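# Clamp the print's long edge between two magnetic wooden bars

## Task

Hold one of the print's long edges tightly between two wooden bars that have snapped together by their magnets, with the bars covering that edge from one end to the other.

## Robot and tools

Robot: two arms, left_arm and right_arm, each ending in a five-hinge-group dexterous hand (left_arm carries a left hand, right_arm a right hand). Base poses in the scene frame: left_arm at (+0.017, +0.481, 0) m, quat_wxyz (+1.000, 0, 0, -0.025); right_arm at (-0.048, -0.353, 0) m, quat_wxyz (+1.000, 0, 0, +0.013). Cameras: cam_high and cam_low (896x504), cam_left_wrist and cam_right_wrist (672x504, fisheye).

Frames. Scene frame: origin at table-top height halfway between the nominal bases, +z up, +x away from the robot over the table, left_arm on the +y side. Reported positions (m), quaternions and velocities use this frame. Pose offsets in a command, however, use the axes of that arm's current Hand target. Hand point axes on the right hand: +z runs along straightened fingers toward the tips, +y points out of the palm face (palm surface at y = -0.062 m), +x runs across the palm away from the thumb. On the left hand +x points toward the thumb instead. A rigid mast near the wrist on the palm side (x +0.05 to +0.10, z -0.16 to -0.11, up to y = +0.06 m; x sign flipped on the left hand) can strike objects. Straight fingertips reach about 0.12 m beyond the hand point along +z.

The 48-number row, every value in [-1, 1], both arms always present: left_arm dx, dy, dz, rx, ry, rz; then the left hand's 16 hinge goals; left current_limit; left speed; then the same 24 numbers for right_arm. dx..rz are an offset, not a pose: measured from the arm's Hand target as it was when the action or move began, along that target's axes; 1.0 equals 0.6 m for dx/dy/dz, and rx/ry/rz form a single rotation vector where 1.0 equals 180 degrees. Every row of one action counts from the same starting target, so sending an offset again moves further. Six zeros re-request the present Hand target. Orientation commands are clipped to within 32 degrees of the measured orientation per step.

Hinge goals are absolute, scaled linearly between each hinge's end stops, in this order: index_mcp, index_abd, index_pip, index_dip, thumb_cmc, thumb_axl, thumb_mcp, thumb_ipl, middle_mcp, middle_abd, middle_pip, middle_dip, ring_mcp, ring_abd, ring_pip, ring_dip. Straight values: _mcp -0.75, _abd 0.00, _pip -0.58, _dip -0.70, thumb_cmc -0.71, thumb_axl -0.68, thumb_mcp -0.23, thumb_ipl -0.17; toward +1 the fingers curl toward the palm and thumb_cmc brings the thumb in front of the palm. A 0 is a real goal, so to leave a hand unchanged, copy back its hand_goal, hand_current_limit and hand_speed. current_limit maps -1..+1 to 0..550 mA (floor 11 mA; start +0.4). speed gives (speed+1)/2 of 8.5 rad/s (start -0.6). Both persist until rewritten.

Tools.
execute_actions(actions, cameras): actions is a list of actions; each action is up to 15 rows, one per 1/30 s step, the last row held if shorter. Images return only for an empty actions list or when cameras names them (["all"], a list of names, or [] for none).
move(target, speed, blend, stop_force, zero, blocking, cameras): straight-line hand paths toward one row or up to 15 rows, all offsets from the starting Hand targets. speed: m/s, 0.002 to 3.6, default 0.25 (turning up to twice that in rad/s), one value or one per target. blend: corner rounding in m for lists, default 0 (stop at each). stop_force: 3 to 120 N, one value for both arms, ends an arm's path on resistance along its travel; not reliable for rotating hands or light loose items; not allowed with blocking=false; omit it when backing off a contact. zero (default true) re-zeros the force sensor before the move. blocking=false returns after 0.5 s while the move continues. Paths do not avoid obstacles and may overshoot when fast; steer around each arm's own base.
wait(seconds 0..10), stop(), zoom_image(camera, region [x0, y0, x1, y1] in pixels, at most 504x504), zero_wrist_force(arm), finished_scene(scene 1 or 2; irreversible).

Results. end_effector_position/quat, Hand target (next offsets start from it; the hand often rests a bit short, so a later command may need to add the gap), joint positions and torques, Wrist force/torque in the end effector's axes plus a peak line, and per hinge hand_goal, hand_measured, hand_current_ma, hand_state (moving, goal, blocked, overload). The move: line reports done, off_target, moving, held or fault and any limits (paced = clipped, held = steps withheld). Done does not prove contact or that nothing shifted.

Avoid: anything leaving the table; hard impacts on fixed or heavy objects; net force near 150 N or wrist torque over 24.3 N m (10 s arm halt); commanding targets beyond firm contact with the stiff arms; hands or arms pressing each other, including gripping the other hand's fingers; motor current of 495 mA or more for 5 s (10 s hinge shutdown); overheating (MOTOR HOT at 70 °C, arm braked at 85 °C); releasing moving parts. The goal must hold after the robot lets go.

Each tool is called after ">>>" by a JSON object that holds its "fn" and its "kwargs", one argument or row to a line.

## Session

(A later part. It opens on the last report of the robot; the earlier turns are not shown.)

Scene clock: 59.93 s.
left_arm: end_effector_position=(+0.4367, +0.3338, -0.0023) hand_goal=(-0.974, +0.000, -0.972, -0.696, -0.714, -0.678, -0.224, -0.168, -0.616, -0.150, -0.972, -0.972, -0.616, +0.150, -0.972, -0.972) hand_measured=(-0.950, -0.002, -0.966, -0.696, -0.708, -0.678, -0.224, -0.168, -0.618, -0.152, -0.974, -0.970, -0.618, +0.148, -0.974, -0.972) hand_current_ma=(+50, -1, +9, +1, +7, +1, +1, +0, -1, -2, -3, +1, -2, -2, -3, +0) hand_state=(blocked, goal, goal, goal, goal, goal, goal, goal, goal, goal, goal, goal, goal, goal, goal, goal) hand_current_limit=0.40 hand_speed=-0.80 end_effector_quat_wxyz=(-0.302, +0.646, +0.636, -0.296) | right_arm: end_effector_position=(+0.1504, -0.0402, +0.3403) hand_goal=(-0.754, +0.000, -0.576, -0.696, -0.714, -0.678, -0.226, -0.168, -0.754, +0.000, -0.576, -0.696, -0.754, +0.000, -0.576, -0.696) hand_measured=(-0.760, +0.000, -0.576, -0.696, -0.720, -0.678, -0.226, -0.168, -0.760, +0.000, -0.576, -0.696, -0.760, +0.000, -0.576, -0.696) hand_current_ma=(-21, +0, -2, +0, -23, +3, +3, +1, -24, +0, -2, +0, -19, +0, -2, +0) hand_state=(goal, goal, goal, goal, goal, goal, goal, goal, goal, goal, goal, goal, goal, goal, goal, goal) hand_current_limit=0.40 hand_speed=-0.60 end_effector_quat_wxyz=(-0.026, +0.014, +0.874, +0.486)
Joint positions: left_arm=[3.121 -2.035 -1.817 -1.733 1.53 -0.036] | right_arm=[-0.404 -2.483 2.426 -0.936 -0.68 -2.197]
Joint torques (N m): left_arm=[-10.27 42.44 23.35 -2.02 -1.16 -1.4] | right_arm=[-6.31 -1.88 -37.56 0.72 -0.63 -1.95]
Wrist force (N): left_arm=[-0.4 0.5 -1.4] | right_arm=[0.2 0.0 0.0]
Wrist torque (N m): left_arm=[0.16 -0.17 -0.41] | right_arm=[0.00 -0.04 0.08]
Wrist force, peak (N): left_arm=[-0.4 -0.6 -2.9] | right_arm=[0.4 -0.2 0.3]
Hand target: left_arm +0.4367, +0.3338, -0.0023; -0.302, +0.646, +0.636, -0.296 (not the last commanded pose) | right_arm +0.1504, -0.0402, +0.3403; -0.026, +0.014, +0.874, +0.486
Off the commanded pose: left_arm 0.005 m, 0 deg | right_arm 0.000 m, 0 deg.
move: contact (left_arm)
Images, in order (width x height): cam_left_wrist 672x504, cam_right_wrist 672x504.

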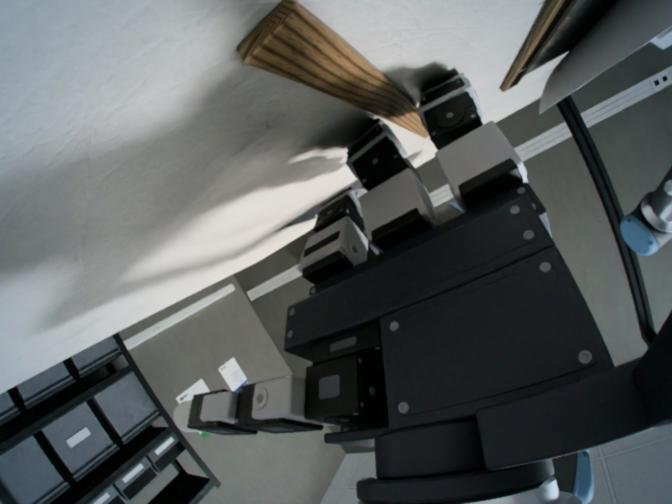

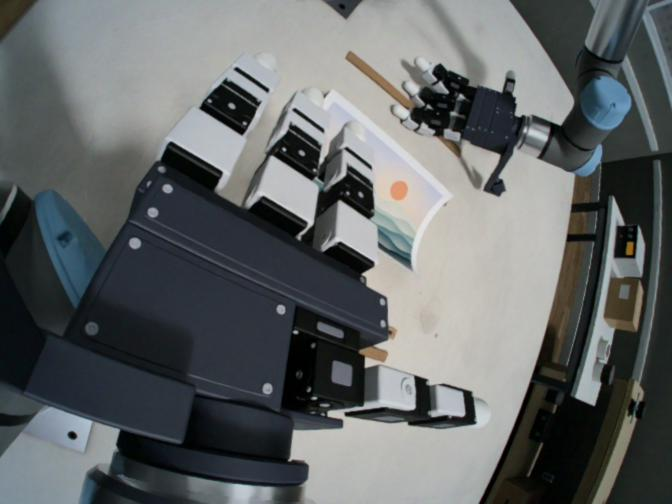

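>>> {"fn": "move", "kwargs": {
  "target": [0,0,0,0,0,0, -0.973,0,-0.971,-0.696,-0.714,-0.678,-0.2247,-0.1676,-0.6164,0.16,-0.971,-0.971,-0.6164,-0.16,-0.971,-0.971,0.4,-0.9, 0,0,0,0,0,0, -0.754,0,-0.576,-0.696,-0.714,-0.678,-0.226,-0.168,-0.754,0,-0.576,-0.696,-0.754,0,-0.576,-0.696,0.4,-0.6],
  "speed": 0.01
}}

>>> {"fn": "wait", "kwargs": {
  "seconds": 0.8,
  "cameras": ["all"]
}}

>>> {"fn": "zoom_image", "kwargs": {
  "camera": "cam_right_wrist",
  "region": [330, 30, 510, 180]
}}

>>> {"fn": "zoom_image", "kwargs": {
  "camera": "cam_high",
  "region": [480, 170, 580, 290]
}}

Scene clock: 61.40 s.
left_arm: end_effector_position=(+0.4367, +0.3338, -0.0023) hand_goal=(-0.974, +0.000, -0.972, -0.696, -0.714, -0.678, -0.224, -0.168, -0.616, +0.160, -0.972, -0.972, -0.616, -0.160, -0.972, -0.972) hand_measured=(-0.950, -0.002, -0.966, -0.696, -0.708, -0.678, -0.224, -0.168, -0.618, -0.056, -0.976, -0.974, -0.618, +0.050, -0.976, -0.974) hand_current_ma=(+50, -1, +9, +1, +7, +1, +1, +0, -1, -385, -3, -2, -2, +384, -4, -2) hand_state=(blocked, goal, goal, goal, goal, goal, goal, goal, goal, blocked, goal, goal, goal, blocked, goal, goal) hand_current_limit=0.40 hand_speed=-0.90 end_effector_quat_wxyz=(-0.302, +0.646, +0.636, -0.296) | right_arm: end_effector_position=(+0.1504, -0.0402, +0.3403) hand_goal=(-0.754, +0.000, -0.576, -0.696, -0.714, -0.678, -0.226, -0.168, -0.754, +0.000, -0.576, -0.696, -0.754, +0.000, -0.576, -0.696) hand_measured=(-0.760, +0.000, -0.576, -0.696, -0.720, -0.678, -0.226, -0.168, -0.760, +0.000, -0.576, -0.696, -0.760, +0.000, -0.576, -0.696) hand_current_ma=(-21, +0, -2, +0, -23, +3, +3, +1, -24, +0, -2, +0, -19, +0, -2, +0) hand_state=(goal, goal, goal, goal, goal, goal, goal, goal, goal, goal, goal, goal, goal, goal, goal, goal) hand_current_limit=0.40 hand_speed=-0.60 end_effector_quat_wxyz=(-0.026, +0.014, +0.874, +0.486)
Joint positions: left_arm=[3.121 -2.035 -1.817 -1.733 1.53 -0.036] | right_arm=[-0.404 -2.483 2.426 -0.936 -0.68 -2.197]
Joint torques (N m): left_arm=[-10.47 42.32 22.51 -1.76 -1.3 -1.56] | right_arm=[-7.55 -1.25 -36.84 0.74 -0.58 -2.06]
Wrist force (N): left_arm=[-0.3 0.7 -1.4] | right_arm=[0.2 0.0 0.0]
Wrist torque (N m): left_arm=[0.21 -0.21 -0.41] | right_arm=[-0.01 -0.04 0.08]
Wrist force, peak (N): left_arm=[-0.4 0.5 -1.7] | right_arm=[0.3 0.1 0.5]
Hand target: left_arm +0.4367, +0.3338, -0.0023; -0.302, +0.646, +0.636, -0.296 | right_arm +0.1504, -0.0402, +0.3403; -0.026, +0.014, +0.874, +0.486
Off the commanded pose: left_arm 0.000 m, 0 deg | right_arm 0.000 m, 0 deg.
move: done

Scene clock: 62.20 s.
left_arm: end_effector_position=(+0.4367, +0.3338, -0.0023) hand_goal=(-0.974, +0.000, -0.972, -0.696, -0.714, -0.678, -0.224, -0.168, -0.616, +0.160, -0.972, -0.972, -0.616, -0.160, -0.972, -0.972) hand_measured=(-0.950, -0.002, -0.966, -0.696, -0.708, -0.678, -0.224, -0.168, -0.618, -0.056, -0.976, -0.974, -0.618, +0.050, -0.976, -0.974) hand_current_ma=(+50, -1, +9, +1, +7, +1, +1, +0, -1, -385, -3, -2, -2, +385, -4, -2) hand_state=(blocked, goal, goal, goal, goal, goal, goal, goal, goal, blocked, goal, goal, goal, blocked, goal, goal) hand_current_limit=0.40 hand_speed=-0.90 end_effector_quat_wxyz=(-0.302, +0.646, +0.636, -0.296) | right_arm: end_effector_position=(+0.1504, -0.0402, +0.3403) hand_goal=(-0.754, +0.000, -0.576, -0.696, -0.714, -0.678, -0.226, -0.168, -0.754, +0.000, -0.576, -0.696, -0.754, +0.000, -0.576, -0.696) hand_measured=(-0.760, +0.000, -0.576, -0.696, -0.720, -0.678, -0.226, -0.168, -0.760, +0.000, -0.576, -0.696, -0.760, +0.000, -0.576, -0.696) hand_current_ma=(-21, +0, -2, +0, -23, +3, +3, +1, -24, +0, -2, +0, -19, +0, -2, +0) hand_state=(goal, goal, goal, goal, goal, goal, goal, goal, goal, goal, goal, goal, goal, goal, goal, goal) hand_current_limit=0.40 hand_speed=-0.60 end_effector_quat_wxyz=(-0.026, +0.014, +0.874, +0.486)
Joint positions: left_arm=[3.121 -2.035 -1.817 -1.733 1.53 -0.036] | right_arm=[-0.404 -2.483 2.426 -0.936 -0.68 -2.197]
Joint torques (N m): left_arm=[-10.83 42.62 22.63 -1.71 -1.29 -1.62] | right_arm=[-6.5 -1 -36.56 0.96 -0.58 -1.89]
Wrist force (N): left_arm=[-0.2 0.6 -1.3] | right_arm=[0.3 0.0 0.3]
Wrist torque (N m): left_arm=[0.19 -0.21 -0.40] | right_arm=[-0.03 -0.06 0.08]
Wrist force, peak (N): left_arm=[-0.3 0.7 -1.7] | right_arm=[0.5 0.1 0.4]
Hand target: left_arm +0.4367, +0.3338, -0.0023; -0.302, +0.646, +0.636, -0.296 | right_arm +0.1504, -0.0402, +0.3403; -0.026, +0.014, +0.874, +0.486
Off the commanded pose: left_arm 0.000 m, 0 deg | right_arm 0.000 m, 0 deg.
wait: 0.80 s; at rest by 0.17 s

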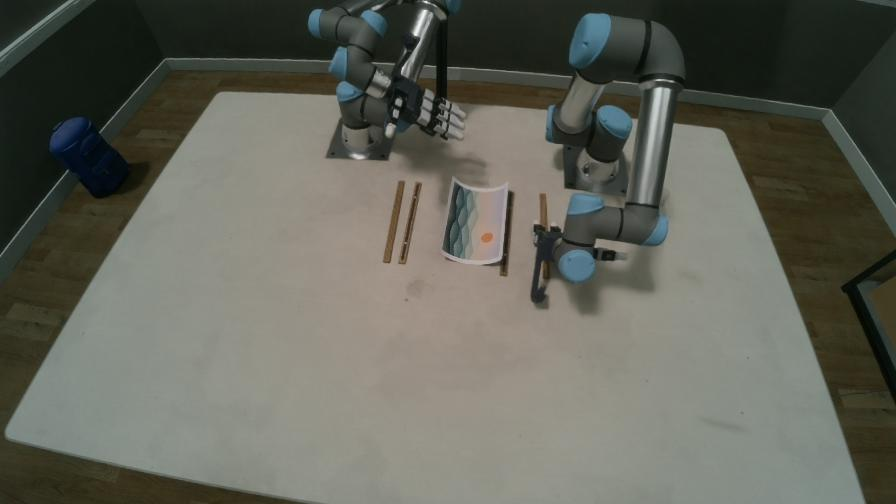

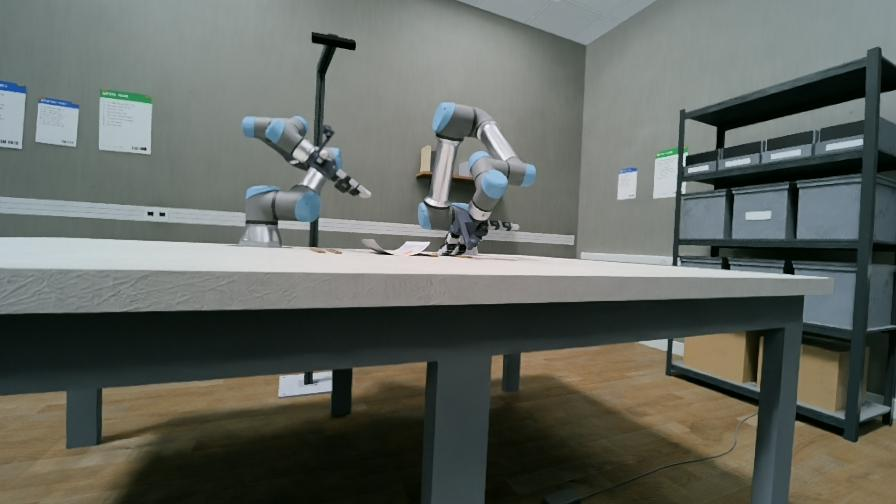

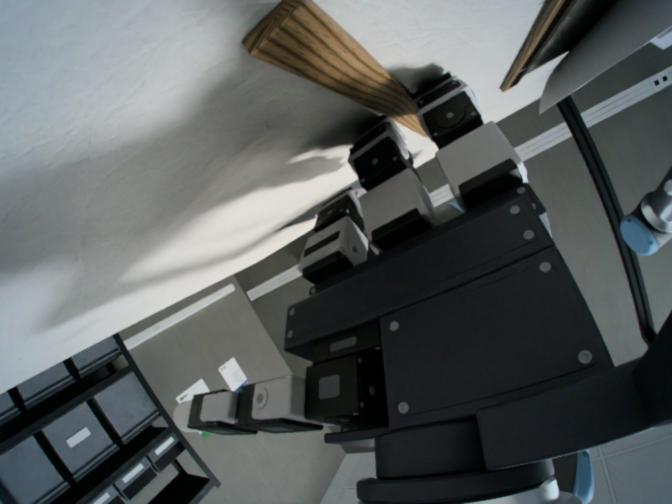

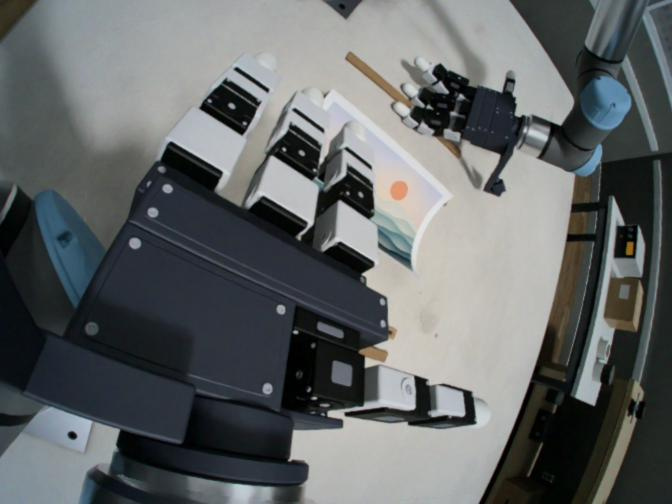

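Scaled by 2.800 from the camera's 672x504 image, which has a finer 960x720 frame.

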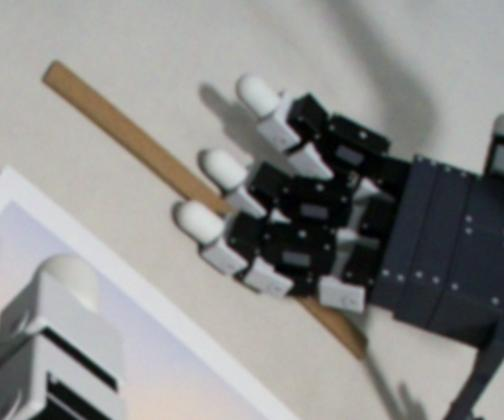

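Scaled by 4.200.

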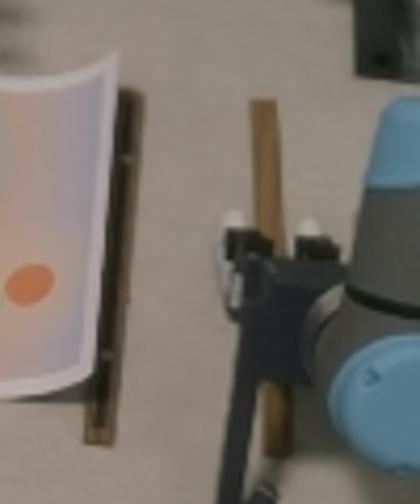

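>>> {"fn": "move", "kwargs": {
  "target": [
    [0.0003,-0.1406,-0.118,0,0,0, -0.973,0,-0.971,-0.696,-0.714,-0.678,-0.2247,-0.1676,-0.6164,0.16,-0.971,-0.971,-0.6164,-0.16,-0.971,-0.971,0.4,-0.9, 0,0,0,0,0,0, -0.754,0,-0.576,-0.696,-0.714,-0.678,-0.226,-0.168,-0.754,0,-0.576,-0.696,-0.754,0,-0.576,-0.696,0.4,-0.6],
    [-0.2068,-0.1383,-0.1271,0,0.00937,0.00787, -0.973,0,-0.971,-0.696,-0.714,-0.678,-0.2247,-0.1676,-0.6164,0.16,-0.971,-0.971,-0.6164,-0.16,-0.971,-0.971,0.4,-0.9, 0,0,0,0,0,0, -0.754,0,-0.576,-0.696,-0.714,-0.678,-0.226,-0.168,-0.754,0,-0.576,-0.696,-0.754,0,-0.576,-0.696,0.4,-0.6],
    [-0.2068,-0.0820,-0.0799,0,0.00937,0.00787, -0.973,0,-0.971,-0.696,-0.714,-0.678,-0.2247,-0.1676,-0.6164,0.16,-0.971,-0.971,-0.6164,-0.16,-0.971,-0.971,0.4,-0.9, 0,0,0,0,0,0, -0.754,0,-0.576,-0.696,-0.714,-0.678,-0.226,-0.168,-0.754,0,-0.576,-0.696,-0.754,0,-0.576,-0.696,0.4,-0.6]
  ],
  "speed": [0.06,0.09,0.06],
  "blend": [0.02,0.02,0],
  "cameras": ["all"]
}}

>>> {"fn": "zoom_image", "kwargs": {
  "camera": "cam_right_wrist",
  "region": [300, 30, 500, 230]
}}

>>> {"fn": "zoom_image", "kwargs": {
  "camera": "cam_high",
  "region": [470, 165, 570, 290]
}}

>>> {"fn": "zoom_image", "kwargs": {
  "camera": "cam_low",
  "region": [385, 210, 465, 270]
}}

>>> {"fn": "zoom_image", "kwargs": {
  "camera": "cam_left_wrist",
  "region": [200, 0, 560, 200]
}}

Scene clock: 71.30 s.
left_arm: end_effector_position=(+0.4398, +0.2095, +0.0659) hand_goal=(-0.974, +0.000, -0.972, -0.696, -0.714, -0.678, -0.224, -0.168, -0.616, +0.160, -0.972, -0.972, -0.616, -0.160, -0.972, -0.972) hand_measured=(-0.950, -0.002, -0.966, -0.696, -0.708, -0.678, -0.224, -0.168, -0.608, -0.056, -0.970, -0.974, -0.608, +0.048, -0.970, -0.974) hand_current_ma=(+50, -1, +9, +1, +7, +1, +1, +0, +14, -385, +2, -2, +11, +385, +1, -2) hand_state=(blocked, goal, goal, goal, goal, goal, goal, goal, goal, blocked, goal, goal, goal, blocked, goal, goal) hand_current_limit=0.40 hand_speed=-0.90 end_effector_quat_wxyz=(-0.308, +0.658, +0.623, -0.290) | right_arm: end_effector_position=(+0.1504, -0.0402, +0.3403) hand_goal=(-0.754, +0.000, -0.576, -0.696, -0.714, -0.678, -0.226, -0.168, -0.754, +0.000, -0.576, -0.696, -0.754, +0.000, -0.576, -0.696) hand_measured=(-0.760, +0.000, -0.576, -0.696, -0.720, -0.678, -0.226, -0.168, -0.760, +0.000, -0.576, -0.696, -0.760, +0.000, -0.576, -0.696) hand_current_ma=(-21, +0, -2, +0, -23, +3, +3, +1, -24, +0, -2, +0, -19, +0, -2, +0) hand_state=(goal, goal, goal, goal, goal, goal, goal, goal, goal, goal, goal, goal, goal, goal, goal, goal) hand_current_limit=0.40 hand_speed=-0.60 end_effector_quat_wxyz=(-0.026, +0.014, +0.874, +0.486)
Joint positions: left_arm=[2.902 -2.05 -1.585 -1.938 1.392 -0.154] | right_arm=[-0.404 -2.483 2.426 -0.936 -0.68 -2.197]
Joint torques (N m): left_arm=[14.34 45.67 26.49 -2.44 1.17 1.56] | right_arm=[-6.7 -1.04 -36.89 0.69 -0.59 -2.17]
Wrist force (N): left_arm=[-0.6 1.7 -0.2] | right_arm=[0.1 -0.1 0.1]
Wrist torque (N m): left_arm=[-0.06 -0.08 -0.36] | right_arm=[-0.02 -0.02 0.07]
Wrist force, peak (N): left_arm=[-0.4 2.4 0.5] | right_arm=[0.6 0.2 0.5]
Hand target: left_arm +0.4398, +0.2095, +0.0660; -0.308, +0.658, +0.623, -0.290 | right_arm +0.1504, -0.0402, +0.3403; -0.026, +0.014, +0.874, +0.486
Off the commanded pose: left_arm 0.000 m, 0 deg | right_arm 0.000 m, 0 deg.
move: done

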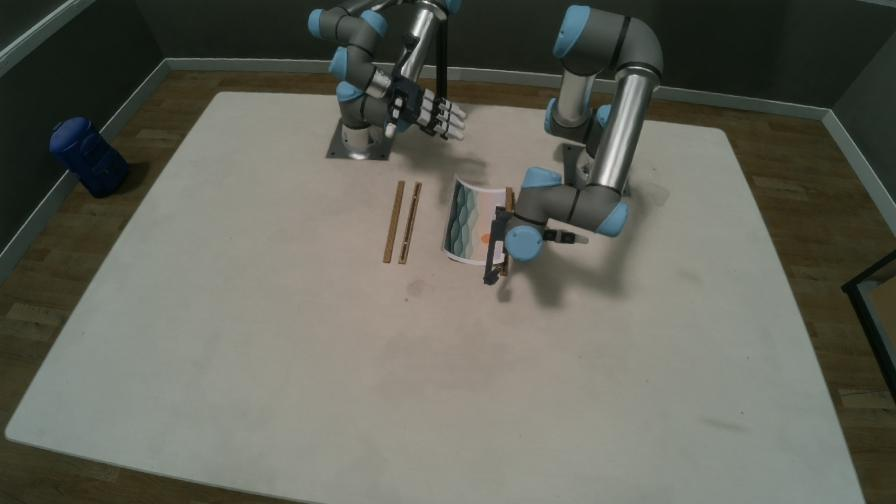

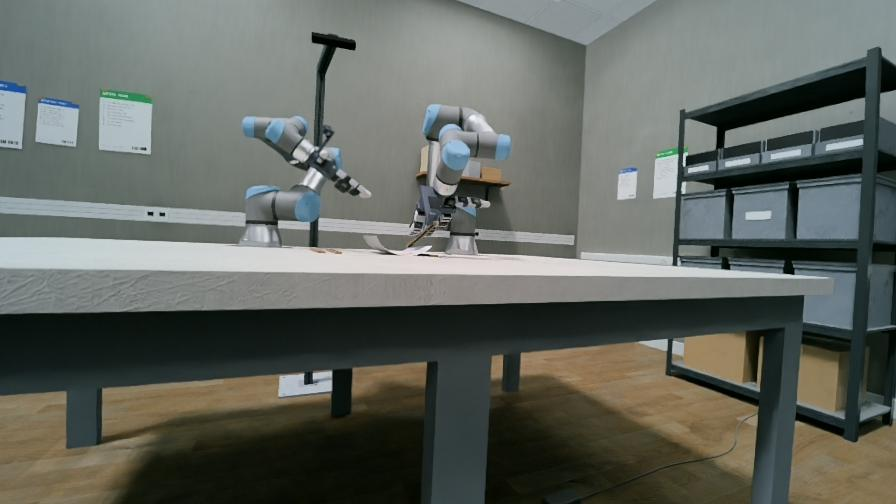

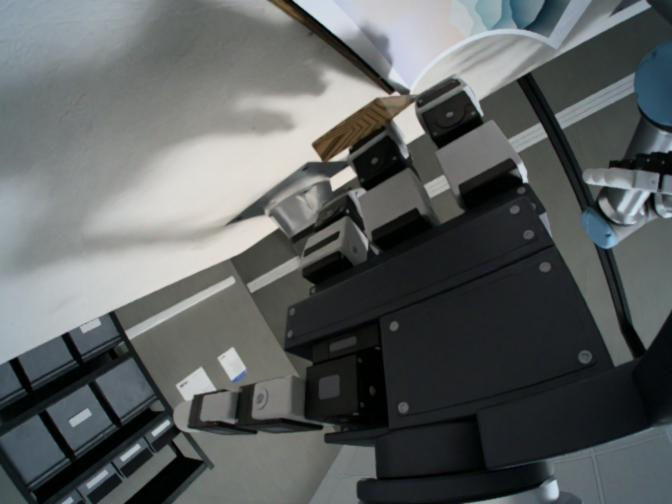

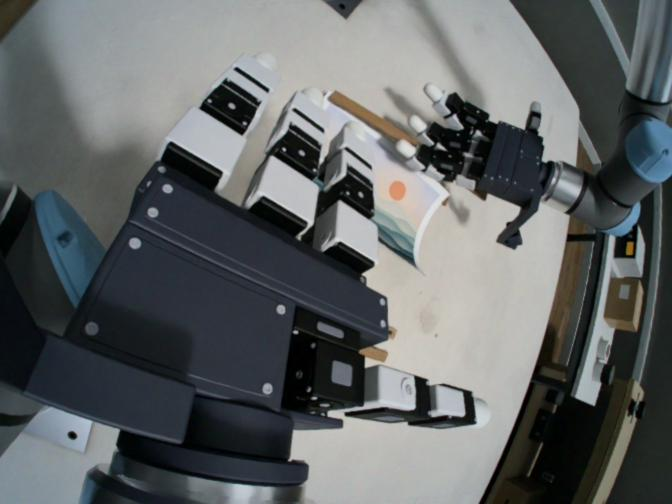

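Scaled by 2.520 from the camera's 672x504 image, which has a finer 960x720 frame.

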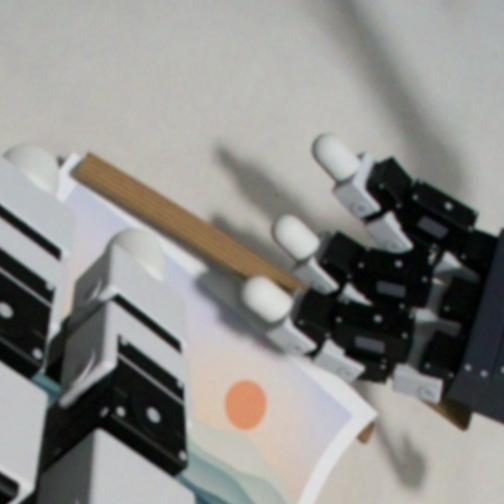

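Scaled by 4.032.

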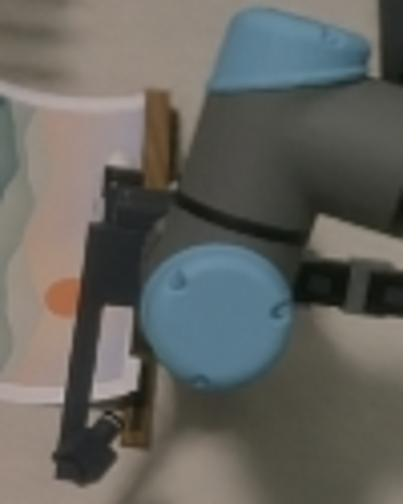

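Scaled by 6.300.

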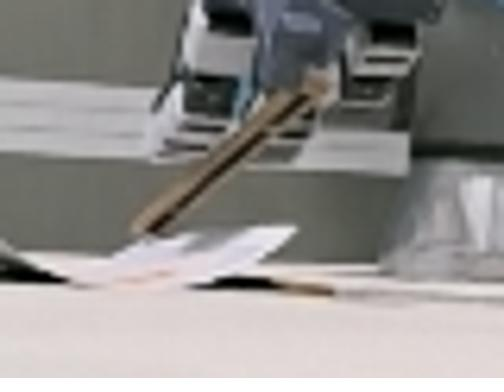

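Scaled by 1.400 from the camera's 672x504 image, which has a finer 960x720 frame.

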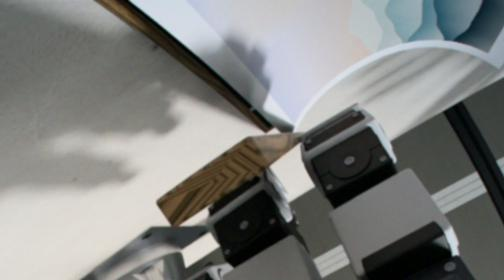

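>>> {"fn": "move", "kwargs": {
  "target": [
    [0.0002,-0.0639,-0.0535,0,0,0, -0.973,0,-0.971,-0.696,-0.714,-0.678,-0.2247,-0.1676,-0.6164,0.16,-0.971,-0.971,-0.6164,-0.16,-0.971,-0.971,0.4,-0.9, 0,0,0,0,0,0, -0.754,0,-0.576,-0.696,-0.714,-0.678,-0.226,-0.168,-0.754,0,-0.576,-0.696,-0.754,0,-0.576,-0.696,0.4,-0.6],
    [0.1408,-0.0687,-0.0473,0,0,0, -0.973,0,-0.971,-0.696,-0.714,-0.678,-0.2247,-0.1676,-0.6164,0.16,-0.971,-0.971,-0.6164,-0.16,-0.971,-0.971,0.4,-0.9, 0,0,0,0,0,0, -0.754,0,-0.576,-0.696,-0.714,-0.678,-0.226,-0.168,-0.754,0,-0.576,-0.696,-0.754,0,-0.576,-0.696,0.4,-0.6],
    [0.1405,0.0540,0.0554,0,0,0, -0.973,0,-0.971,-0.696,-0.714,-0.678,-0.2247,-0.1676,-0.6164,0.16,-0.971,-0.971,-0.6164,-0.16,-0.971,-0.971,0.4,-0.9, 0,0,0,0,0,0, -0.754,0,-0.576,-0.696,-0.714,-0.678,-0.226,-0.168,-0.754,0,-0.576,-0.696,-0.754,0,-0.576,-0.696,0.4,-0.6]
  ],
  "speed": [0.06,0.08,0.03],
  "blend": [0.02,0.02,0],
  "cameras": ["all"]
}}

>>> {"fn": "zoom_image", "kwargs": {
  "camera": "cam_low",
  "region": [385, 210, 485, 270]
}}

>>> {"fn": "zoom_image", "kwargs": {
  "camera": "cam_right_wrist",
  "region": [300, 30, 500, 230]
}}

Scene clock: 84.07 s.
left_arm: end_effector_position=(+0.4397, +0.2941, +0.0198) hand_goal=(-0.974, +0.000, -0.972, -0.696, -0.714, -0.678, -0.224, -0.168, -0.616, +0.160, -0.972, -0.972, -0.616, -0.160, -0.972, -0.972) hand_measured=(-0.950, -0.002, -0.966, -0.696, -0.708, -0.678, -0.224, -0.168, -0.608, -0.056, -0.970, -0.974, -0.608, +0.048, -0.970, -0.974) hand_current_ma=(+50, -1, +9, +1, +7, +1, +1, +0, +14, -385, +2, -2, +11, +385, +1, -2) hand_state=(blocked, goal, goal, goal, goal, goal, goal, goal, goal, blocked, goal, goal, goal, blocked, goal, goal) hand_current_limit=0.40 hand_speed=-0.90 end_effector_quat_wxyz=(-0.308, +0.658, +0.623, -0.290) end_effector_velocity=(-0.001, +0.001, +0.001) end_effector_angular_velocity=(-0.001, +0.004, +0.003) | right_arm: end_effector_position=(+0.1504, -0.0402, +0.3403) hand_goal=(-0.754, +0.000, -0.576, -0.696, -0.714, -0.678, -0.226, -0.168, -0.754, +0.000, -0.576, -0.696, -0.754, +0.000, -0.576, -0.696) hand_measured=(-0.760, +0.000, -0.576, -0.696, -0.720, -0.678, -0.226, -0.168, -0.760, +0.000, -0.576, -0.696, -0.760, +0.000, -0.576, -0.696) hand_current_ma=(-21, +0, -2, +0, -23, +3, +3, +1, -24, +0, -2, +0, -19, +0, -2, +0) hand_state=(goal, goal, goal, goal, goal, goal, goal, goal, goal, goal, goal, goal, goal, goal, goal, goal) hand_current_limit=0.40 hand_speed=-0.60 end_effector_quat_wxyz=(-0.026, +0.014, +0.874, +0.486)
Joint positions: left_arm=[3.042 -2.035 -1.746 -1.804 1.499 -0.062] | right_arm=[-0.404 -2.483 2.426 -0.936 -0.68 -2.197]
Joint velocities: left_arm=[0.003 0.002 0 -0.006 -0.001 0.001] | right_arm=[within noise]
Joint torques (N m): left_arm=[-11.24 44.45 24.55 -2.16 -1.79 -1.79] | right_arm=[-7.03 -1.4 -36.46 0.77 -0.56 -2.12]
Wrist force (N): left_arm=[-0.6 1.5 0.0] | right_arm=[0.0 0.1 0.2]
Wrist torque (N m): left_arm=[-0.08 -0.10 -0.46] | right_arm=[-0.02 -0.03 0.06]
Wrist force, peak (N): left_arm=[-0.6 2.5 0.3] | right_arm=[0.1 0.0 0.7]
Hand target: left_arm +0.4398, +0.2940, +0.0199; -0.308, +0.658, +0.623, -0.290 | right_arm +0.1504, -0.0402, +0.3403; -0.026, +0.014, +0.874, +0.486
Off the commanded pose: left_arm 0.000 m, 0 deg | right_arm 0.000 m, 0 deg.
move: done

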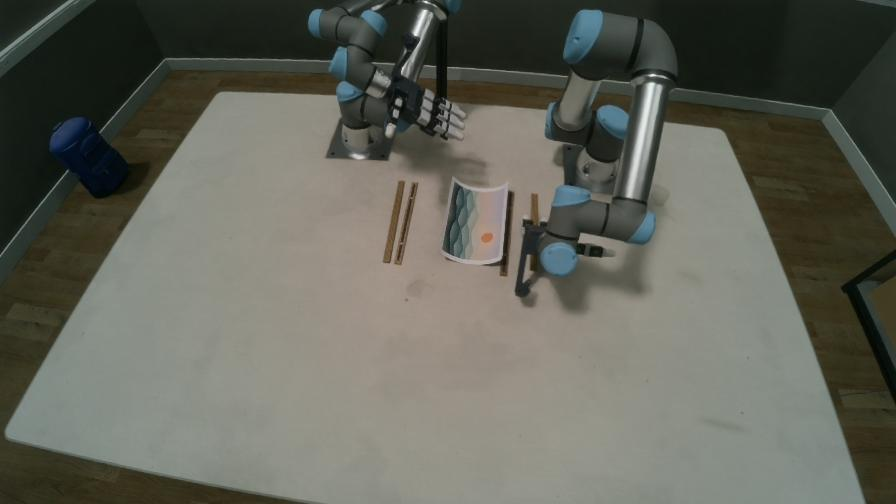

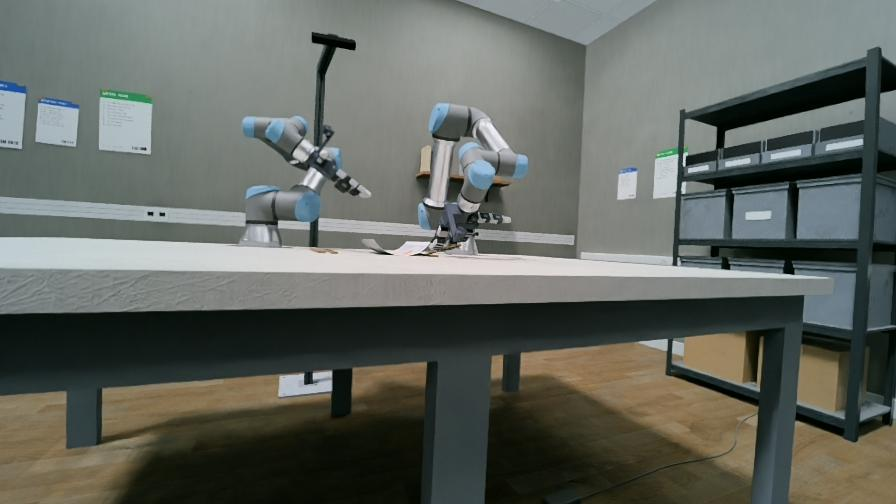

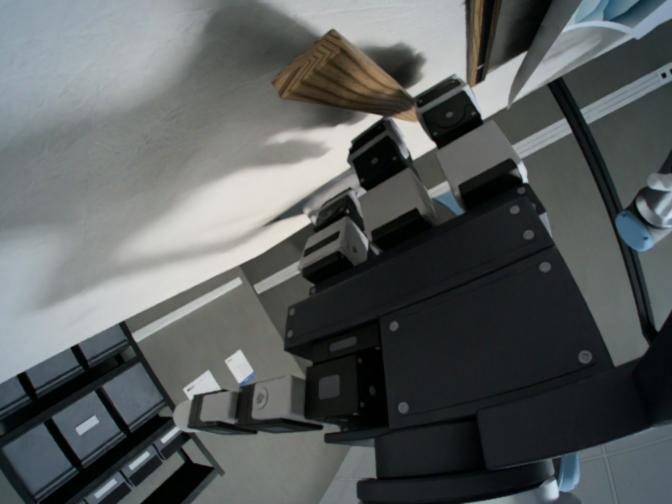

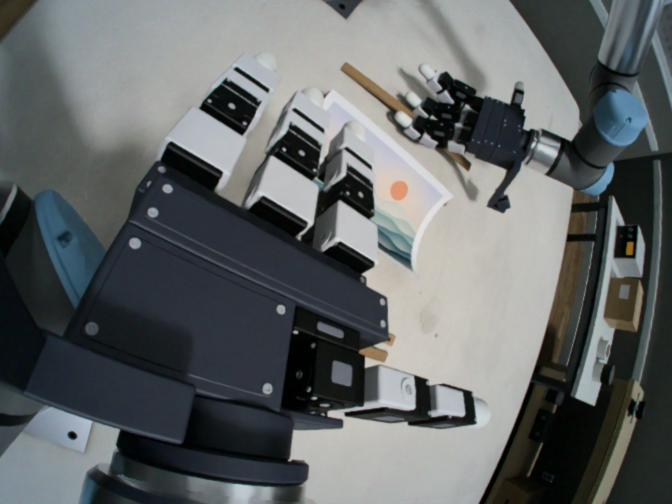

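Scaled by 5.040.

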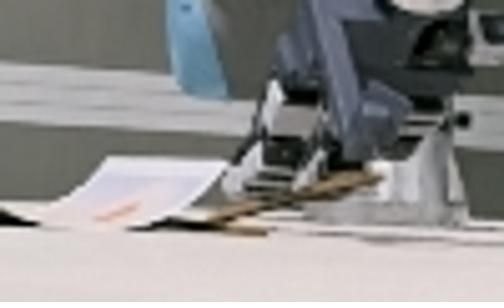

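Scaled by 2.520 from the camera's 672x504 image, which has a finer 960x720 frame.

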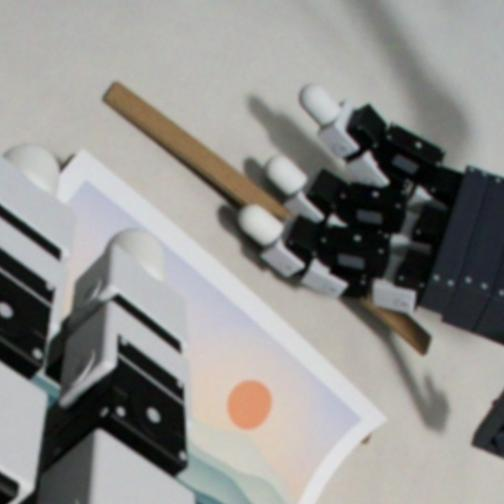

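>>> {"fn": "move", "kwargs": {
  "target": [0,0.0294,0.0246,0,0,0, -0.973,0,-0.971,-0.696,-0.714,-0.678,-0.2247,-0.1676,-0.6164,0.16,-0.971,-0.971,-0.6164,-0.16,-0.971,-0.971,0.4,-0.9, 0,0,0,0,0,0, -0.754,0,-0.576,-0.696,-0.714,-0.678,-0.226,-0.168,-0.754,0,-0.576,-0.696,-0.754,0,-0.576,-0.696,0.4,-0.6],
  "speed": 0.012,
  "stop_force": 4,
  "cameras": ["cam_low","cam_left_wrist"]
}}

>>> {"fn": "zoom_image", "kwargs": {
  "camera": "cam_low",
  "region": [385, 210, 485, 270]
}}

Scene clock: 87.53 s.
left_arm: end_effector_position=(+0.4398, +0.2941, -0.0018) hand_goal=(-0.974, +0.000, -0.972, -0.696, -0.714, -0.678, -0.224, -0.168, -0.616, +0.160, -0.972, -0.972, -0.616, -0.160, -0.972, -0.972) hand_measured=(-0.950, -0.002, -0.966, -0.696, -0.708, -0.678, -0.224, -0.168, -0.614, -0.056, -0.976, -0.974, -0.616, +0.048, -0.976, -0.976) hand_current_ma=(+50, -1, +9, +1, +7, +1, +1, +0, +1, -385, -3, -2, +0, +385, -3, -3) hand_state=(blocked, goal, goal, goal, goal, goal, goal, goal, goal, blocked, goal, goal, goal, blocked, goal, goal) hand_current_limit=0.40 hand_speed=-0.90 end_effector_quat_wxyz=(-0.308, +0.658, +0.623, -0.290) | right_arm: end_effector_position=(+0.1504, -0.0402, +0.3403) hand_goal=(-0.754, +0.000, -0.576, -0.696, -0.714, -0.678, -0.226, -0.168, -0.754, +0.000, -0.576, -0.696, -0.754, +0.000, -0.576, -0.696) hand_measured=(-0.760, +0.000, -0.576, -0.696, -0.720, -0.678, -0.226, -0.168, -0.760, +0.000, -0.576, -0.696, -0.760, +0.000, -0.576, -0.696) hand_current_ma=(-21, +0, -2, +0, -23, +3, +3, +1, -24, +0, -2, +0, -19, +0, -2, +0) hand_state=(goal, goal, goal, goal, goal, goal, goal, goal, goal, goal, goal, goal, goal, goal, goal, goal) hand_current_limit=0.40 hand_speed=-0.60 end_effector_quat_wxyz=(-0.026, +0.014, +0.874, +0.486)
Joint positions: left_arm=[3.043 -2.067 -1.764 -1.754 1.499 -0.062] | right_arm=[-0.404 -2.483 2.426 -0.936 -0.68 -2.197]
Joint torques (N m): left_arm=[6.01 44.69 23.09 -2.14 0.98 0.94] | right_arm=[-7.1 -0.97 -36.4 0.9 -0.6 -2]
Wrist force (N): left_arm=[-0.4 0.8 -0.2] | right_arm=[0.1 -0.1 0.1]
Wrist torque (N m): left_arm=[-0.01 -0.11 -0.42] | right_arm=[-0.03 -0.03 0.07]
Wrist force, peak (N): left_arm=[-0.5 -0.5 -3.9] | right_arm=[0.3 0.4 0.4]
Hand target: left_arm +0.4398, +0.2941, -0.0018; -0.308, +0.658, +0.623, -0.290 (not the last commanded pose) | right_arm +0.1504, -0.0402, +0.3403; -0.026, +0.014, +0.874, +0.486
Off the commanded pose: left_arm 0.001 m, 0 deg | right_arm 0.000 m, 0 deg.
move: contact (left_arm)
Images, in order (width x height): cam_low 896x504, cam_left_wrist 672x504.

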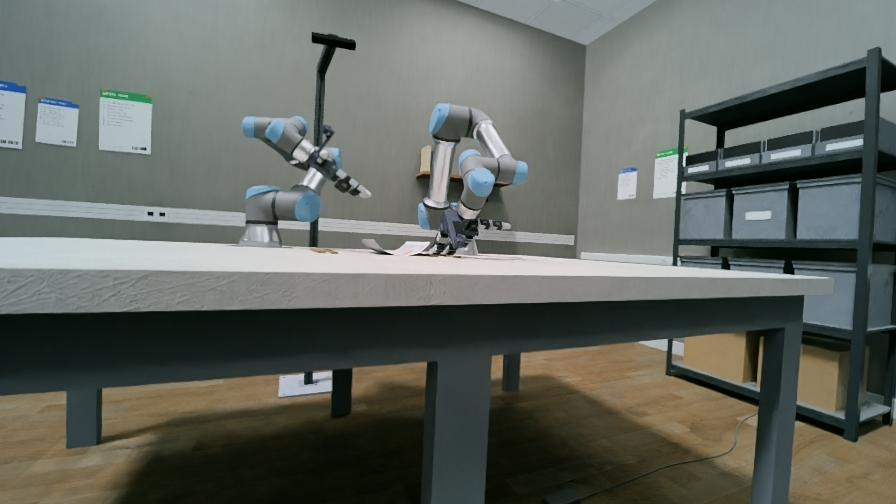

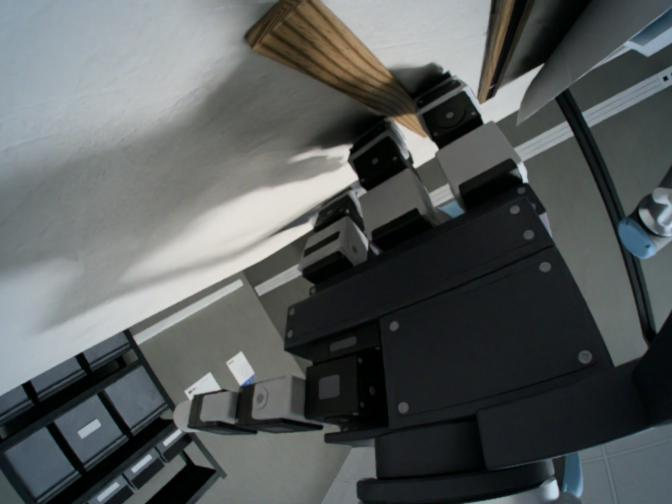

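Scaled by 5.040.

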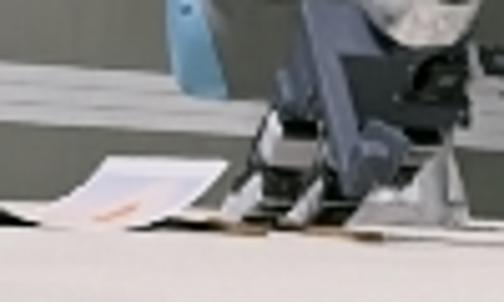

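>>> {"fn": "move", "kwargs": {
  "target": [0,0,0,0,0,0, -0.973,0,-0.971,-0.696,-0.714,-0.678,-0.2247,-0.1676,-0.6164,-0.1,-0.971,-0.971,-0.6164,0.1,-0.971,-0.971,0.4,-0.9, 0,0,0,0,0,0, -0.754,0,-0.576,-0.696,-0.714,-0.678,-0.226,-0.168,-0.754,0,-0.576,-0.696,-0.754,0,-0.576,-0.696,0.4,-0.6],
  "speed": 0.02
}}

>>> {"fn": "move", "kwargs": {
  "target": [
    [-0.0001,-0.0126,0.0112,0,0,0, -0.973,0,-0.971,-0.696,-0.714,-0.678,-0.2247,-0.1676,-0.6164,-0.1,-0.971,-0.971,-0.6164,0.1,-0.971,-0.971,0.4,-0.9, 0,0,0,0,0,0, -0.754,0,-0.576,-0.696,-0.714,-0.678,-0.226,-0.168,-0.754,0,-0.576,-0.696,-0.754,0,-0.576,-0.696,0.4,-0.6],
    [-0.0001,-0.0107,0.0128,0,0,0, -0.973,0,-0.971,-0.696,-0.714,-0.678,-0.2247,-0.1676,-0.6164,0.16,-0.971,-0.971,-0.6164,-0.16,-0.971,-0.971,0.4,-0.9, 0,0,0,0,0,0, -0.754,0,-0.576,-0.696,-0.714,-0.678,-0.226,-0.168,-0.754,0,-0.576,-0.696,-0.754,0,-0.576,-0.696,0.4,-0.6]
  ],
  "speed": 0.02,
  "cameras": ["cam_right_wrist","cam_high"]
}}

>>> {"fn": "zoom_image", "kwargs": {
  "camera": "cam_right_wrist",
  "region": [300, 30, 500, 230]
}}

>>> {"fn": "zoom_image", "kwargs": {
  "camera": "cam_high",
  "region": [480, 170, 580, 290]
}}

Scene clock: 89.53 s.
left_arm: end_effector_position=(+0.4398, +0.2941, -0.0018) hand_goal=(-0.974, +0.000, -0.972, -0.696, -0.714, -0.678, -0.224, -0.168, -0.616, -0.100, -0.972, -0.972, -0.616, +0.100, -0.972, -0.972) hand_measured=(-0.950, -0.002, -0.966, -0.696, -0.708, -0.678, -0.224, -0.168, -0.614, -0.092, -0.976, -0.974, -0.614, +0.090, -0.976, -0.976) hand_current_ma=(+50, -1, +9, +1, +7, +1, +1, +0, +2, +11, -3, -2, +1, -12, -3, -3) hand_state=(blocked, goal, goal, goal, goal, goal, goal, goal, goal, goal, goal, goal, goal, goal, goal, goal) hand_current_limit=0.40 hand_speed=-0.90 end_effector_quat_wxyz=(-0.308, +0.658, +0.623, -0.290) | right_arm: end_effector_position=(+0.1504, -0.0402, +0.3403) hand_goal=(-0.754, +0.000, -0.576, -0.696, -0.714, -0.678, -0.226, -0.168, -0.754, +0.000, -0.576, -0.696, -0.754, +0.000, -0.576, -0.696) hand_measured=(-0.760, +0.000, -0.576, -0.696, -0.720, -0.678, -0.226, -0.168, -0.760, +0.000, -0.576, -0.696, -0.760, +0.000, -0.576, -0.696) hand_current_ma=(-21, +0, -2, +0, -23, +3, +3, +1, -24, +0, -2, +0, -19, +0, -2, +0) hand_state=(goal, goal, goal, goal, goal, goal, goal, goal, goal, goal, goal, goal, goal, goal, goal, goal) hand_current_limit=0.40 hand_speed=-0.60 end_effector_quat_wxyz=(-0.026, +0.014, +0.874, +0.486)
Joint positions: left_arm=[3.043 -2.067 -1.764 -1.754 1.499 -0.062] | right_arm=[-0.404 -2.483 2.426 -0.936 -0.68 -2.197]
Joint torques (N m): left_arm=[0.69 43.83 22.67 -2.07 0.41 -0.03] | right_arm=[-7.08 -0.69 -36.52 0.81 -0.59 -1.9]
Wrist force (N): left_arm=[-0.4 1.0 -0.8] | right_arm=[0.2 -0.1 0.1]
Wrist torque (N m): left_arm=[0.05 -0.13 -0.43] | right_arm=[-0.02 -0.06 0.08]
Wrist force, peak (N): left_arm=[-0.5 1.1 -0.8] | right_arm=[0.4 0.1 0.6]
Hand target: left_arm +0.4398, +0.2941, -0.0018; -0.308, +0.658, +0.623, -0.290 | right_arm +0.1504, -0.0402, +0.3403; -0.026, +0.014, +0.874, +0.486
Off the commanded pose: left_arm 0.000 m, 0 deg | right_arm 0.000 m, 0 deg.
move: done

Scene clock: 91.03 s.
left_arm: end_effector_position=(+0.4297, +0.2945, -0.0019) hand_goal=(-0.974, +0.000, -0.972, -0.696, -0.714, -0.678, -0.224, -0.168, -0.616, +0.160, -0.972, -0.972, -0.616, -0.160, -0.972, -0.972) hand_measured=(-0.950, -0.002, -0.966, -0.696, -0.708, -0.678, -0.224, -0.168, -0.614, -0.056, -0.974, -0.974, -0.616, +0.048, -0.976, -0.974) hand_current_ma=(+50, -1, +9, +1, +7, +1, +1, +0, +1, -385, -2, -2, +1, +384, -3, -3) hand_state=(blocked, goal, goal, goal, goal, goal, goal, goal, goal, blocked, goal, goal, goal, blocked, goal, goal) hand_current_limit=0.40 hand_speed=-0.90 end_effector_quat_wxyz=(-0.308, +0.658, +0.623, -0.290) | right_arm: end_effector_position=(+0.1504, -0.0402, +0.3403) hand_goal=(-0.754, +0.000, -0.576, -0.696, -0.714, -0.678, -0.226, -0.168, -0.754, +0.000, -0.576, -0.696, -0.754, +0.000, -0.576, -0.696) hand_measured=(-0.760, +0.000, -0.576, -0.696, -0.720, -0.678, -0.226, -0.168, -0.760, +0.000, -0.576, -0.696, -0.760, +0.000, -0.576, -0.696) hand_current_ma=(-21, +0, -2, +0, -23, +3, +3, +1, -24, +0, -2, +0, -19, +0, -2, +0) hand_state=(goal, goal, goal, goal, goal, goal, goal, goal, goal, goal, goal, goal, goal, goal, goal, goal) hand_current_limit=0.40 hand_speed=-0.60 end_effector_quat_wxyz=(-0.026, +0.014, +0.874, +0.486)
Joint positions: left_arm=[3.041 -2.049 -1.794 -1.742 1.498 -0.063] | right_arm=[-0.404 -2.483 2.426 -0.936 -0.68 -2.197]
Joint torques (N m): left_arm=[-0.07 42.65 19.81 -2.2 0.4 -0.03] | right_arm=[-6.38 -0.85 -37.07 0.81 -0.53 -2.03]
Wrist force (N): left_arm=[-0.5 0.8 -1.3] | right_arm=[0.3 -0.1 0.3]
Wrist torque (N m): left_arm=[0.15 -0.19 -0.30] | right_arm=[-0.04 -0.06 0.08]
Wrist force, peak (N): left_arm=[-0.5 0.9 -2.7] | right_arm=[0.5 0.2 0.2]
Hand target: left_arm +0.4298, +0.2945, -0.0018; -0.308, +0.658, +0.623, -0.290 | right_arm +0.1504, -0.0402, +0.3403; -0.026, +0.014, +0.874, +0.486
Off the commanded pose: left_arm 0.000 m, 0 deg | right_arm 0.000 m, 0 deg.
move: done
Images, in order (width x height): cam_high 896x504, cam_right_wrist 672x504.

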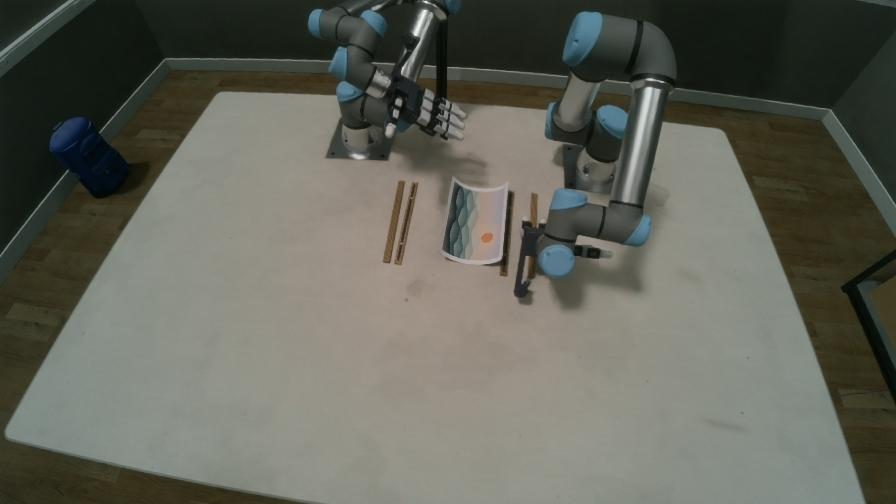

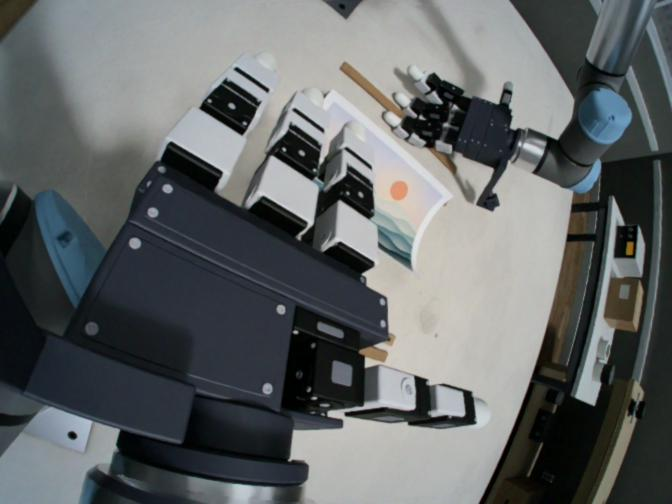

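Scaled by 2.520 from the camera's 672x504 image, which has a finer 960x720 frame.

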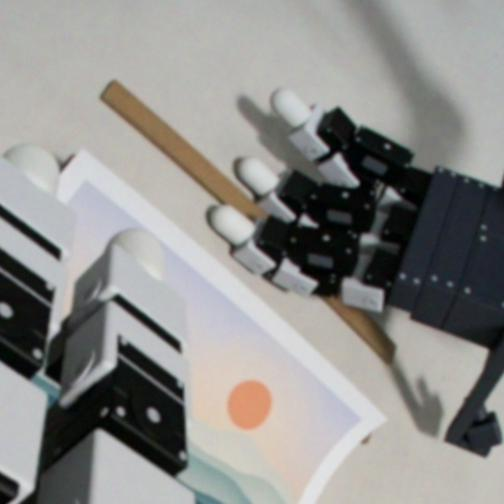

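Scaled by 4.200.

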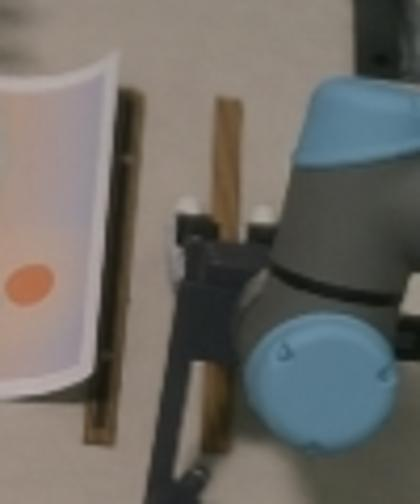

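>>> {"fn": "move", "kwargs": {
  "target": [0.0001,-0.0409,-0.0343,0,0,0, -0.973,0,-0.971,-0.696,-0.714,-0.678,-0.2247,-0.1676,-0.6164,0.16,-0.971,-0.971,-0.6164,-0.16,-0.971,-0.971,0.4,-0.9, 0,0,0,0,0,0, -0.754,0,-0.576,-0.696,-0.714,-0.678,-0.226,-0.168,-0.754,0,-0.576,-0.696,-0.754,0,-0.576,-0.696,0.4,-0.6],
  "speed": 0.03,
  "cameras": ["cam_low","cam_left_wrist"]
}}

>>> {"fn": "zoom_image", "kwargs": {
  "camera": "cam_low",
  "region": [385, 210, 485, 270]
}}

Scene clock: 92.93 s.
left_arm: end_effector_position=(+0.4298, +0.2945, +0.0304) hand_goal=(-0.974, +0.000, -0.972, -0.696, -0.714, -0.678, -0.224, -0.168, -0.616, +0.160, -0.972, -0.972, -0.616, -0.160, -0.972, -0.972) hand_measured=(-0.950, -0.002, -0.966, -0.696, -0.708, -0.678, -0.224, -0.168, -0.608, -0.056, -0.970, -0.974, -0.610, +0.048, -0.972, -0.974) hand_current_ma=(+50, -1, +9, +1, +7, +1, +1, +0, +12, -385, +2, -2, +10, +385, +1, -3) hand_state=(blocked, goal, goal, goal, goal, goal, goal, goal, goal, blocked, goal, goal, goal, blocked, goal, goal) hand_current_limit=0.40 hand_speed=-0.90 end_effector_quat_wxyz=(-0.308, +0.658, +0.623, -0.290) end_effector_velocity=(+0.001, +0.000, -0.002) end_effector_angular_velocity=(+0.000, -0.002, +0.000) | right_arm: end_effector_position=(+0.1504, -0.0402, +0.3403) hand_goal=(-0.754, +0.000, -0.576, -0.696, -0.714, -0.678, -0.226, -0.168, -0.754, +0.000, -0.576, -0.696, -0.754, +0.000, -0.576, -0.696) hand_measured=(-0.760, +0.000, -0.576, -0.696, -0.720, -0.678, -0.226, -0.168, -0.760, +0.000, -0.576, -0.696, -0.760, +0.000, -0.576, -0.696) hand_current_ma=(-21, +0, -2, +0, -23, +3, +3, +1, -24, +0, -2, +0, -19, +0, -2, +0) hand_state=(goal, goal, goal, goal, goal, goal, goal, goal, goal, goal, goal, goal, goal, goal, goal, goal) hand_current_limit=0.40 hand_speed=-0.60 end_effector_quat_wxyz=(-0.026, +0.014, +0.874, +0.486)
Joint positions: left_arm=[3.041 -2.001 -1.766 -1.817 1.498 -0.063] | right_arm=[-0.404 -2.483 2.426 -0.936 -0.68 -2.197]
Joint velocities: left_arm=[0 -0.004 -0.001 0.006 0 0] | right_arm=[within noise]
Joint torques (N m): left_arm=[11.43 22.76 10.09 2.58 1.21 1.35] | right_arm=[-5.96 -1.05 -37.07 0.94 -0.41 -1.99]
Wrist force (N): left_arm=[-0.3 1.6 0.0] | right_arm=[-0.1 0.1 0.3]
Wrist torque (N m): left_arm=[-0.08 -0.13 -0.30] | right_arm=[-0.01 -0.01 0.06]
Wrist force, peak (N): left_arm=[-0.4 2.0 -0.2] | right_arm=[0.1 0.2 0.7]
Hand target: left_arm +0.4298, +0.2945, +0.0302; -0.308, +0.658, +0.623, -0.290 | right_arm +0.1504, -0.0402, +0.3403; -0.026, +0.014, +0.874, +0.486
Off the commanded pose: left_arm 0.000 m, 0 deg | right_arm 0.000 m, 0 deg.
move: done
Images, in order (width x height): cam_low 896x504, cam_left_wrist 672x504.

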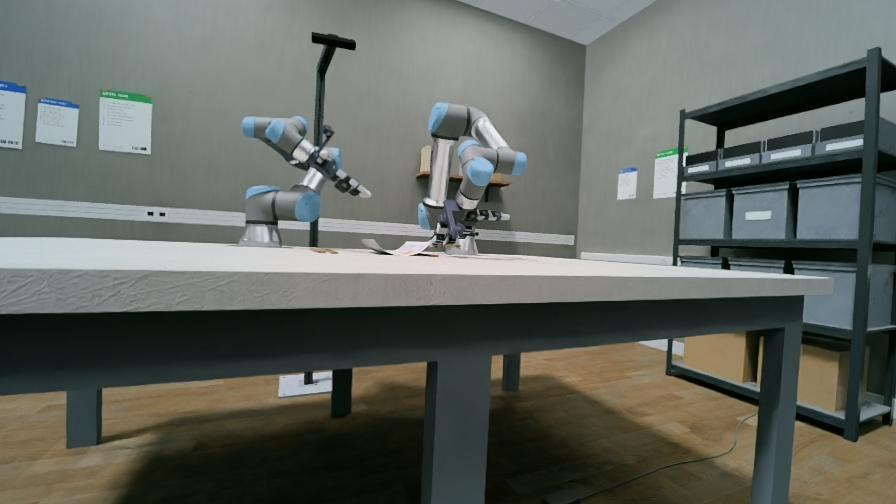

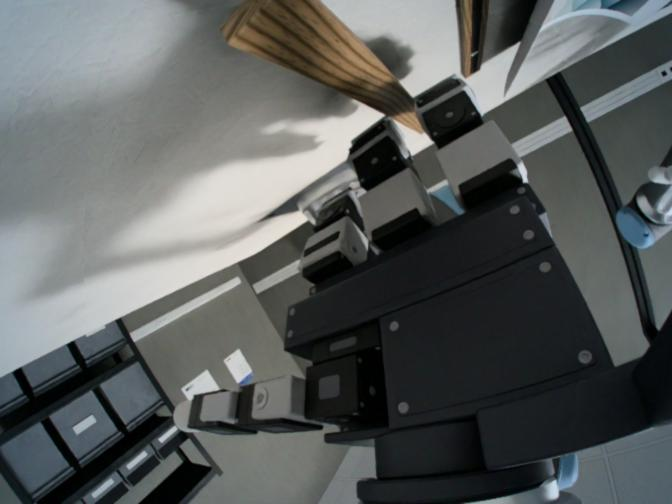

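Scaled by 5.040.

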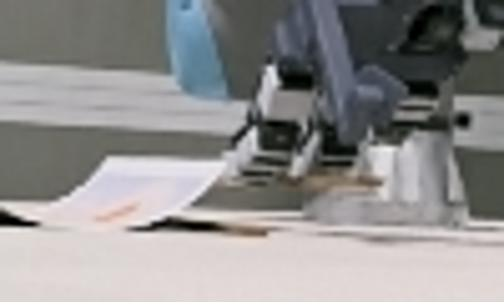

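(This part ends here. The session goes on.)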